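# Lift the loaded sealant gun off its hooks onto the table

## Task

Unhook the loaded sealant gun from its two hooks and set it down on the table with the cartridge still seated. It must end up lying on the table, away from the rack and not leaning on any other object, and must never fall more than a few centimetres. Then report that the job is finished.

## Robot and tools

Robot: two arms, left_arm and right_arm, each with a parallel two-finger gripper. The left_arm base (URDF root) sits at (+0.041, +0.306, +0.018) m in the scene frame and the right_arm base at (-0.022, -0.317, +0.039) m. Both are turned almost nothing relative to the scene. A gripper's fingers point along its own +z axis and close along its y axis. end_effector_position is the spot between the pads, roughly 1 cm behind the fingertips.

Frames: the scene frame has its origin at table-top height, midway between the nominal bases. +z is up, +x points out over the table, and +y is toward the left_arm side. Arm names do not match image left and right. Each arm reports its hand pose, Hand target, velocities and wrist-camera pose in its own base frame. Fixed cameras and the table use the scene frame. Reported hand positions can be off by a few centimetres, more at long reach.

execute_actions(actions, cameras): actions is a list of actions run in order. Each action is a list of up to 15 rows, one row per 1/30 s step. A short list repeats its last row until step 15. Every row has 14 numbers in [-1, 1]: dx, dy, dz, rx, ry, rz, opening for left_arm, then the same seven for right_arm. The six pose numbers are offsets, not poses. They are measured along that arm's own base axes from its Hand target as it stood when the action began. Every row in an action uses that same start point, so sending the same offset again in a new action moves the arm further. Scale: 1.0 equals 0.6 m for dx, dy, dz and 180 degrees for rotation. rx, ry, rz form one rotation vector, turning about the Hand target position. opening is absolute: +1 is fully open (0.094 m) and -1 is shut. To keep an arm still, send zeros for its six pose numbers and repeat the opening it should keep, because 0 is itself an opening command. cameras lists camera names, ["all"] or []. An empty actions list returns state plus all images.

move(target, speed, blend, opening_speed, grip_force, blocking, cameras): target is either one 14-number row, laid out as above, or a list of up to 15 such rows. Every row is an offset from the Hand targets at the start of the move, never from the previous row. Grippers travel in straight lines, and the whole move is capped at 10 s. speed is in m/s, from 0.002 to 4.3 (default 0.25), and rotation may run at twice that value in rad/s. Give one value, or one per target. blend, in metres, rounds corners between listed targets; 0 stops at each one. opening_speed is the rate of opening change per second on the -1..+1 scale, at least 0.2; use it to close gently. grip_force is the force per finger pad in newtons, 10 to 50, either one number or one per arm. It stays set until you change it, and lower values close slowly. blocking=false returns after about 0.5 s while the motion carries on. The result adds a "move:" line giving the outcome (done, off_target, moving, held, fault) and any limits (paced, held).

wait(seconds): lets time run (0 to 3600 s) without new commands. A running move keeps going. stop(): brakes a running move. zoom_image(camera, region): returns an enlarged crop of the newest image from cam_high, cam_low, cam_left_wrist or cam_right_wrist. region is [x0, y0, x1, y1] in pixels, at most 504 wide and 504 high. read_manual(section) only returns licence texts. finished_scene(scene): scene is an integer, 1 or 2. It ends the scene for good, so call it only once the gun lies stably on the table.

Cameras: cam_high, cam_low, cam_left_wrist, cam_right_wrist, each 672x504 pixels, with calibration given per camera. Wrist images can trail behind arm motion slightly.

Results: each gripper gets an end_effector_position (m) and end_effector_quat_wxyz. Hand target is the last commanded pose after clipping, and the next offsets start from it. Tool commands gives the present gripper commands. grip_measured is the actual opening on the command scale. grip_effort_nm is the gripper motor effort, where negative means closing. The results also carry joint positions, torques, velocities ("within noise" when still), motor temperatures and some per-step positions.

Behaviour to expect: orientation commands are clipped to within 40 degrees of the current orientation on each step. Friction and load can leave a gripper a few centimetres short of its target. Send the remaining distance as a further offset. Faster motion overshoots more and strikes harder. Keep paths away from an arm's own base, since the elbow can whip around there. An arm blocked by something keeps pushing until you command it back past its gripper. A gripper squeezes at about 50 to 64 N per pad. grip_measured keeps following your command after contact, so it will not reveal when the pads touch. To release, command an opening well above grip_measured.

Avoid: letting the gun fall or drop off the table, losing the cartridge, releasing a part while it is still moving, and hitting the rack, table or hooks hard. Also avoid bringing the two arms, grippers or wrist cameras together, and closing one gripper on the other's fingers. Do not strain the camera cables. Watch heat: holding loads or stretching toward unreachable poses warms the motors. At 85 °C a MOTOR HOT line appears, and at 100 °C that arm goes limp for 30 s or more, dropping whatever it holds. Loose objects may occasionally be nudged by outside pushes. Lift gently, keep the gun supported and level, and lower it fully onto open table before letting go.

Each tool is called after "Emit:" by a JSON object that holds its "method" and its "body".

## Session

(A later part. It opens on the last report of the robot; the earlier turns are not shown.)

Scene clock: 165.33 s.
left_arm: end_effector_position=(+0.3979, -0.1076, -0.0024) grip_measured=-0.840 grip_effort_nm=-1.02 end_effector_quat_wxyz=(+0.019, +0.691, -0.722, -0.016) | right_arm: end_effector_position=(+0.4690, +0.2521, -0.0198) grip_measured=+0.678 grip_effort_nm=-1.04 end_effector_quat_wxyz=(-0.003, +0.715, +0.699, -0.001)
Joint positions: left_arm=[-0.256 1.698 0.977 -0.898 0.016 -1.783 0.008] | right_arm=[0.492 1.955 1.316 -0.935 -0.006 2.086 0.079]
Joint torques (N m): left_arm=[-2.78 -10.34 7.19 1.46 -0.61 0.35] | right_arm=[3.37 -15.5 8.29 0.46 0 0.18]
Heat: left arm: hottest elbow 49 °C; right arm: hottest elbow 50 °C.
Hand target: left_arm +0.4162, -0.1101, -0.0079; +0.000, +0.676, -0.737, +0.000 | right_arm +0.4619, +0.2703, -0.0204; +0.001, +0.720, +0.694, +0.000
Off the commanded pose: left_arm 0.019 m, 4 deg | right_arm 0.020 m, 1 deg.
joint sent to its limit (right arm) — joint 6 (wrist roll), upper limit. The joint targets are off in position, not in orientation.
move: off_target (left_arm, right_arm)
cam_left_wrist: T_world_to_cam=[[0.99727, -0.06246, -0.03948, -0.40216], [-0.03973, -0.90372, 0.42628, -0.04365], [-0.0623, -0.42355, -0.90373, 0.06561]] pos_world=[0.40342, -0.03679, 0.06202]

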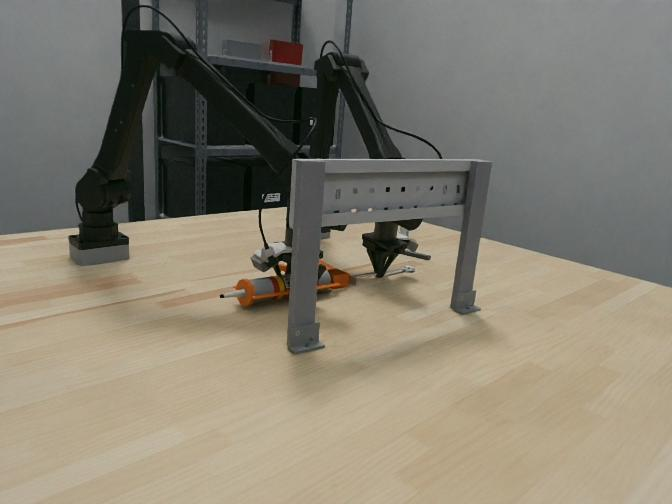

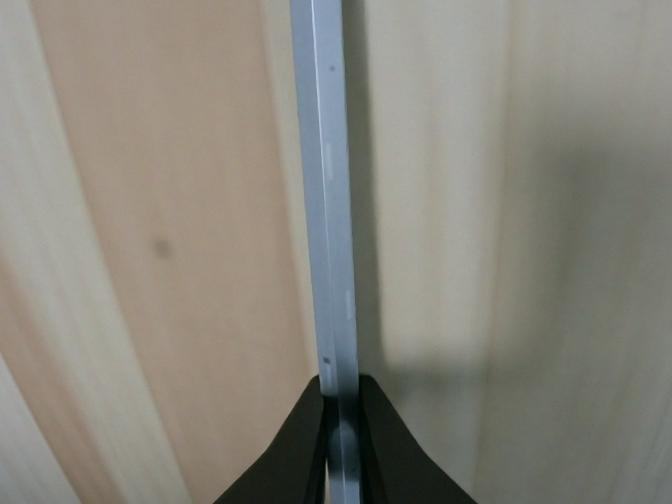

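Contact; transfer load then release.

Emit:
{"method": "move", "body": {"target": [0,0,-0.02,0,0,0,-1,0,0,-0.045,0,0,0,-0.8], "speed": 0.04}}

Emit:
{"method": "move", "body": {"target": [0,0,0,0,0,0,-0.5,0,0,0,0,0,0,-0.8], "opening_speed": 0.4}}

Emit:
{"method": "move", "body": {"target": [0,0,0,0,0,0,-0.4,0,0,0.01,0,0,0,0.95], "opening_speed": 0.8, "cameras": ["cam_low","cam_left_wrist","cam_right_wrist"]}}

Scene clock: 171.47 s.
left_arm: end_effector_position=(+0.3979, -0.1075, -0.0033) grip_measured=-0.840 grip_effort_nm=-1.02 end_effector_quat_wxyz=(+0.019, +0.691, -0.722, -0.015) | right_arm: end_effector_position=(+0.4691, +0.2521, -0.0213) grip_measured=+0.678 grip_effort_nm=-1.04 end_effector_quat_wxyz=(-0.003, +0.715, +0.699, +0.001)
Joint positions: left_arm=[-0.256 1.698 0.974 -0.891 0.016 -1.783 0.008] | right_arm=[0.492 1.955 1.311 -0.925 -0.006 2.086 0.079]
Joint torques (N m): left_arm=[-2.9 -8.23 6.43 2.36 -0.59 0.35] | right_arm=[3.37 -12.16 7.02 1.69 0.02 0.18]
Motor temperatures (°C): left_arm=[32 35 48 27 31 28 28] | right_arm=[31 37 49 29 30 31 33]
Heat: left arm: hottest elbow 48 °C; right arm: hottest elbow 49 °C.
Hand target: left_arm +0.4162, -0.1101, -0.0199; +0.000, +0.676, -0.737, +0.000 | right_arm +0.4619, +0.2703, -0.0474; +0.001, +0.720, +0.694, +0.000
Off the commanded pose: left_arm 0.025 m, 4 deg | right_arm 0.033 m, 1 deg.
joint sent to its limit (right arm) — joint 6 (wrist roll), upper limit. The joint targets are off in position, not in orientation.
move: off_target (left_arm, right_arm)

Scene clock: 173.33 s.
left_arm: end_effector_position=(+0.4019, -0.1085, -0.0035) grip_measured=-0.503 grip_effort_nm=0.17 end_effector_quat_wxyz=(+0.012, +0.683, -0.730, -0.009) | right_arm: end_effector_position=(+0.4692, +0.2513, -0.0236) grip_measured=+0.678 grip_effort_nm=-1.04 end_effector_quat_wxyz=(+0.001, +0.715, +0.699, +0.004)
Joint positions: left_arm=[-0.258 1.698 0.974 -0.875 0.011 -1.762 0.023] | right_arm=[0.492 1.955 1.303 -0.912 -0.001 2.086 0.079]
Joint torques (N m): left_arm=[-2.9 -8 6.45 1.76 -0.4 0.14] | right_arm=[3.31 -12.1 7.6 1.26 -0.13 0.18]
Heat: left arm: hottest elbow 48 °C; right arm: hottest elbow 48 °C.
Hand target: left_arm +0.4162, -0.1101, -0.0199; +0.000, +0.676, -0.737, +0.000 | right_arm +0.4619, +0.2703, -0.0474; +0.001, +0.720, +0.694, +0.000
Off the commanded pose: left_arm 0.022 m, 2 deg | right_arm 0.031 m, 1 deg.
joint sent to its limit (right arm) — joint 6 (wrist roll), upper limit. The joint targets are off in position, not in orientation.
move: done

Scene clock: 176.20 s.
left_arm: end_effector_position=(+0.4064, -0.1094, -0.0036) grip_measured=-0.403 grip_effort_nm=0.18 end_effector_quat_wxyz=(+0.007, +0.682, -0.731, -0.001) | right_arm: end_effector_position=(+0.4639, +0.2592, -0.0314) grip_measured=+0.947 grip_effort_nm=0.13 end_effector_quat_wxyz=(-0.002, +0.709, +0.705, +0.000)
Joint positions: left_arm=[-0.258 1.698 0.974 -0.856 0.01 -1.76 0.028] | right_arm=[0.509 1.97 1.303 -0.905 -0.004 2.086 0.091]
Joint torques (N m): left_arm=[-2.78 -8.23 6.54 1.22 -0.35 0.12] | right_arm=[2.2 -14.04 8.18 0.64 -0.08 0.18]
Heat: left arm: hottest elbow 47 °C; right arm: hottest elbow 48 °C.
Hand target: left_arm +0.4162, -0.1101, -0.0199; +0.000, +0.676, -0.737, +0.000 | right_arm +0.4619, +0.2703, -0.0414; +0.001, +0.720, +0.694, +0.000
Off the commanded pose: left_arm 0.019 m, 1 deg | right_arm 0.015 m, 2 deg.
joint sent to its limit (right arm) — joint 6 (wrist roll), upper limit. The joint targets are off in position, not in orientation.
move: off_target (right_arm)
cam_left_wrist: T_world_to_cam=[[0.9962, -0.08714, -0.00047, -0.41296], [-0.07856, -0.90033, 0.42807, -0.0283], [-0.03772, -0.4264, -0.90375, 0.05389]] pos_world=[0.4112, -0.03849, 0.06063]
cam_right_wrist: T_world_to_cam=[[-0.99948, 0.02082, 0.0248, 0.45829], [0.02965, 0.89596, 0.44315, -0.19724], [-0.01299, 0.44365, -0.89611, -0.04165]] pos_world=[0.46336, 0.18566, 0.03872]

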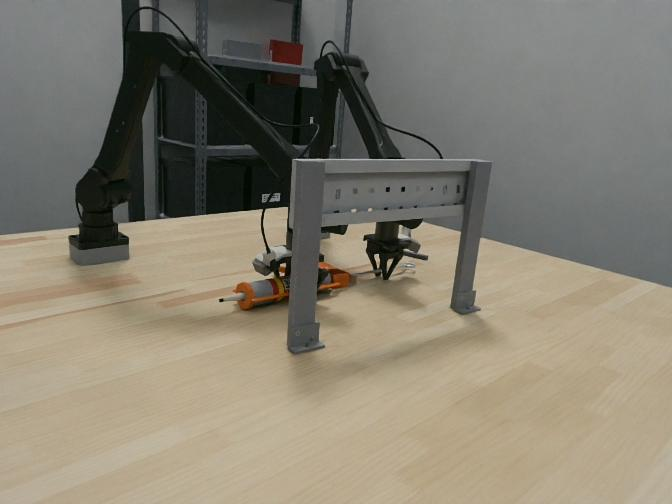

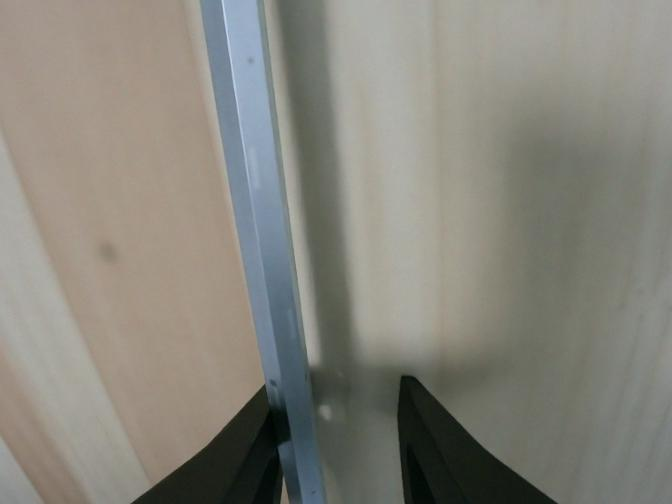

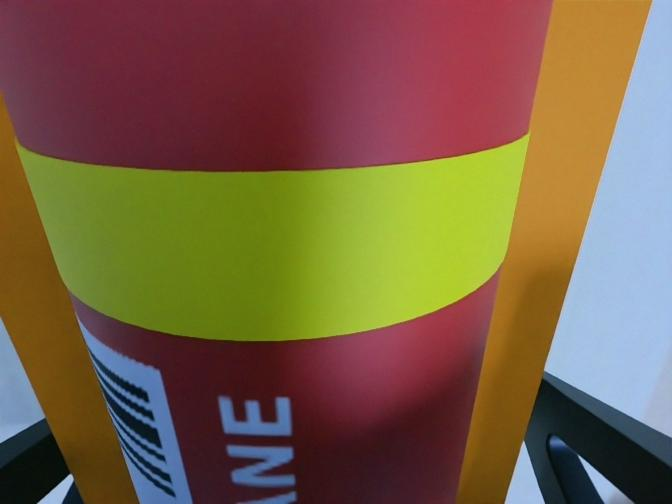

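Emit:
{"method": "move", "body": {"target": [[-0.03,0,0.0,0,0,0,0.3,0,0,0,0,0,0,1],[-0.03,0,0.2,0,0,0,0.3,0,0,0.2,0,0,0,1],[-0.03,0.0,0.32,0,0,0,0.3,0,-0.05,0.33,0,0,0,1]], "speed": [0.05,0.08,0.25], "cameras": ["all"]}}

Scene clock: 186.00 s.
left_arm: end_effector_position=(+0.3801, -0.1021, +0.1454) grip_measured=+0.298 grip_effort_nm=0.14 end_effector_quat_wxyz=(+0.021, +0.682, -0.731, -0.025) | right_arm: end_effector_position=(+0.4457, +0.2338, +0.1285) grip_measured=+0.998 grip_effort_nm=0.10 end_effector_quat_wxyz=(-0.012, +0.719, +0.695, -0.027)
Joint positions: left_arm=[-0.258 1.46 1.136 -1.312 0.008 -1.758 0.061] | right_arm=[0.482 1.743 1.435 -1.321 -0.007 2.086 0.094]
Joint torques (N m): left_arm=[-3.66 -11.81 12.88 -0.84 -0.26 0.01] | right_arm=[1.03 -15.44 14.16 -0.58 0.3 0.18]
Heat: left arm: hottest elbow 46 °C; right arm: hottest elbow 47 °C.
Hand target: left_arm +0.3982, -0.1101, +0.1721; +0.000, +0.676, -0.737, +0.000 | right_arm +0.4619, +0.2403, +0.1566; +0.001, +0.720, +0.694, +0.000
Off the commanded pose: left_arm 0.033 m, 4 deg | right_arm 0.033 m, 3 deg.
joint sent to its limit (right arm) — joint 6 (wrist roll), upper limit. The joint targets are off in position, not in orientation.
move: off_target (left_arm, right_arm)
cam_left_wrist: T_world_to_cam=[[0.99459, -0.08836, -0.05462, -0.37765], [-0.05762, -0.90677, 0.41767, -0.09474], [-0.08643, -0.41226, -0.90696, 0.211]] pos_world=[0.38838, -0.03229, 0.21031]
cam_right_wrist: T_world_to_cam=[[-0.99593, 0.04967, 0.07521, 0.42187], [0.07674, 0.90495, 0.41855, -0.26473], [-0.04728, 0.42262, -0.90507, 0.13404]] pos_world=[0.44681, 0.16196, 0.20039]

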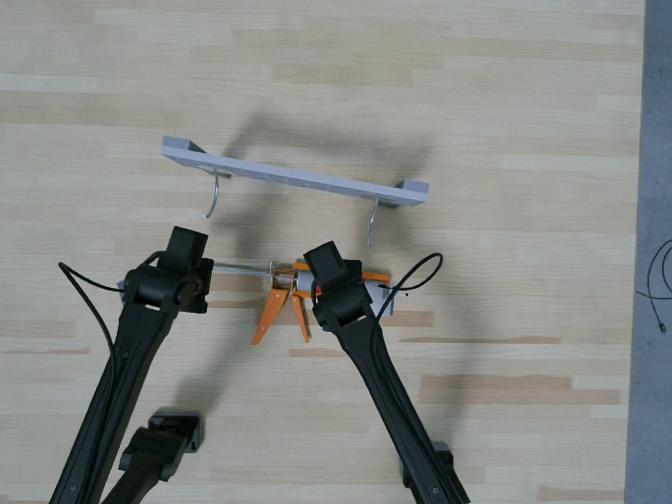

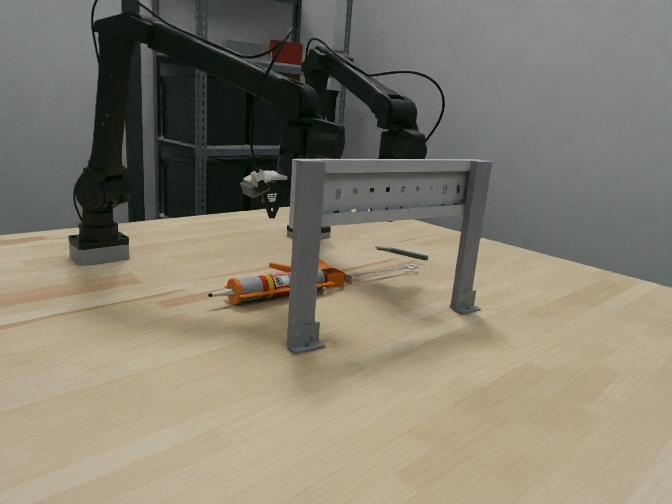

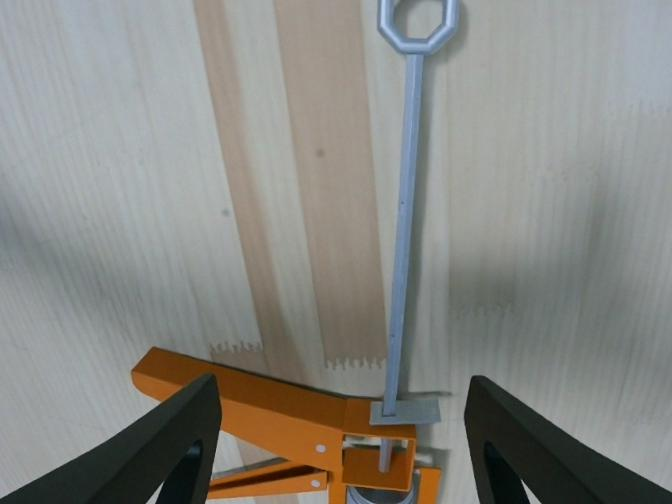

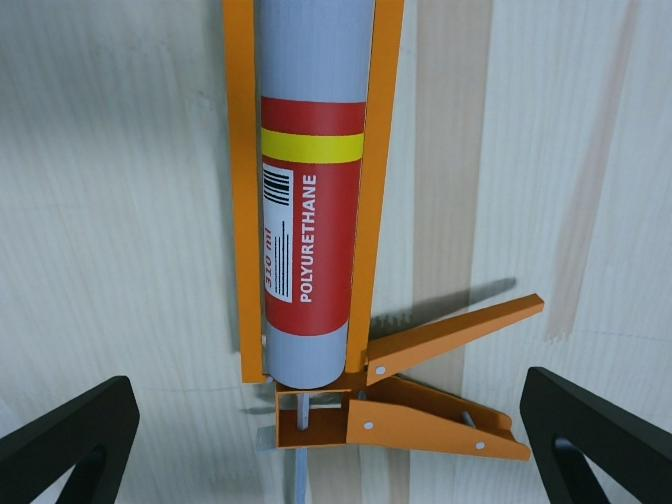

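Emit:
{"method": "finished_scene", "body": {"scene": 2}}

The scene is finished: the task was done.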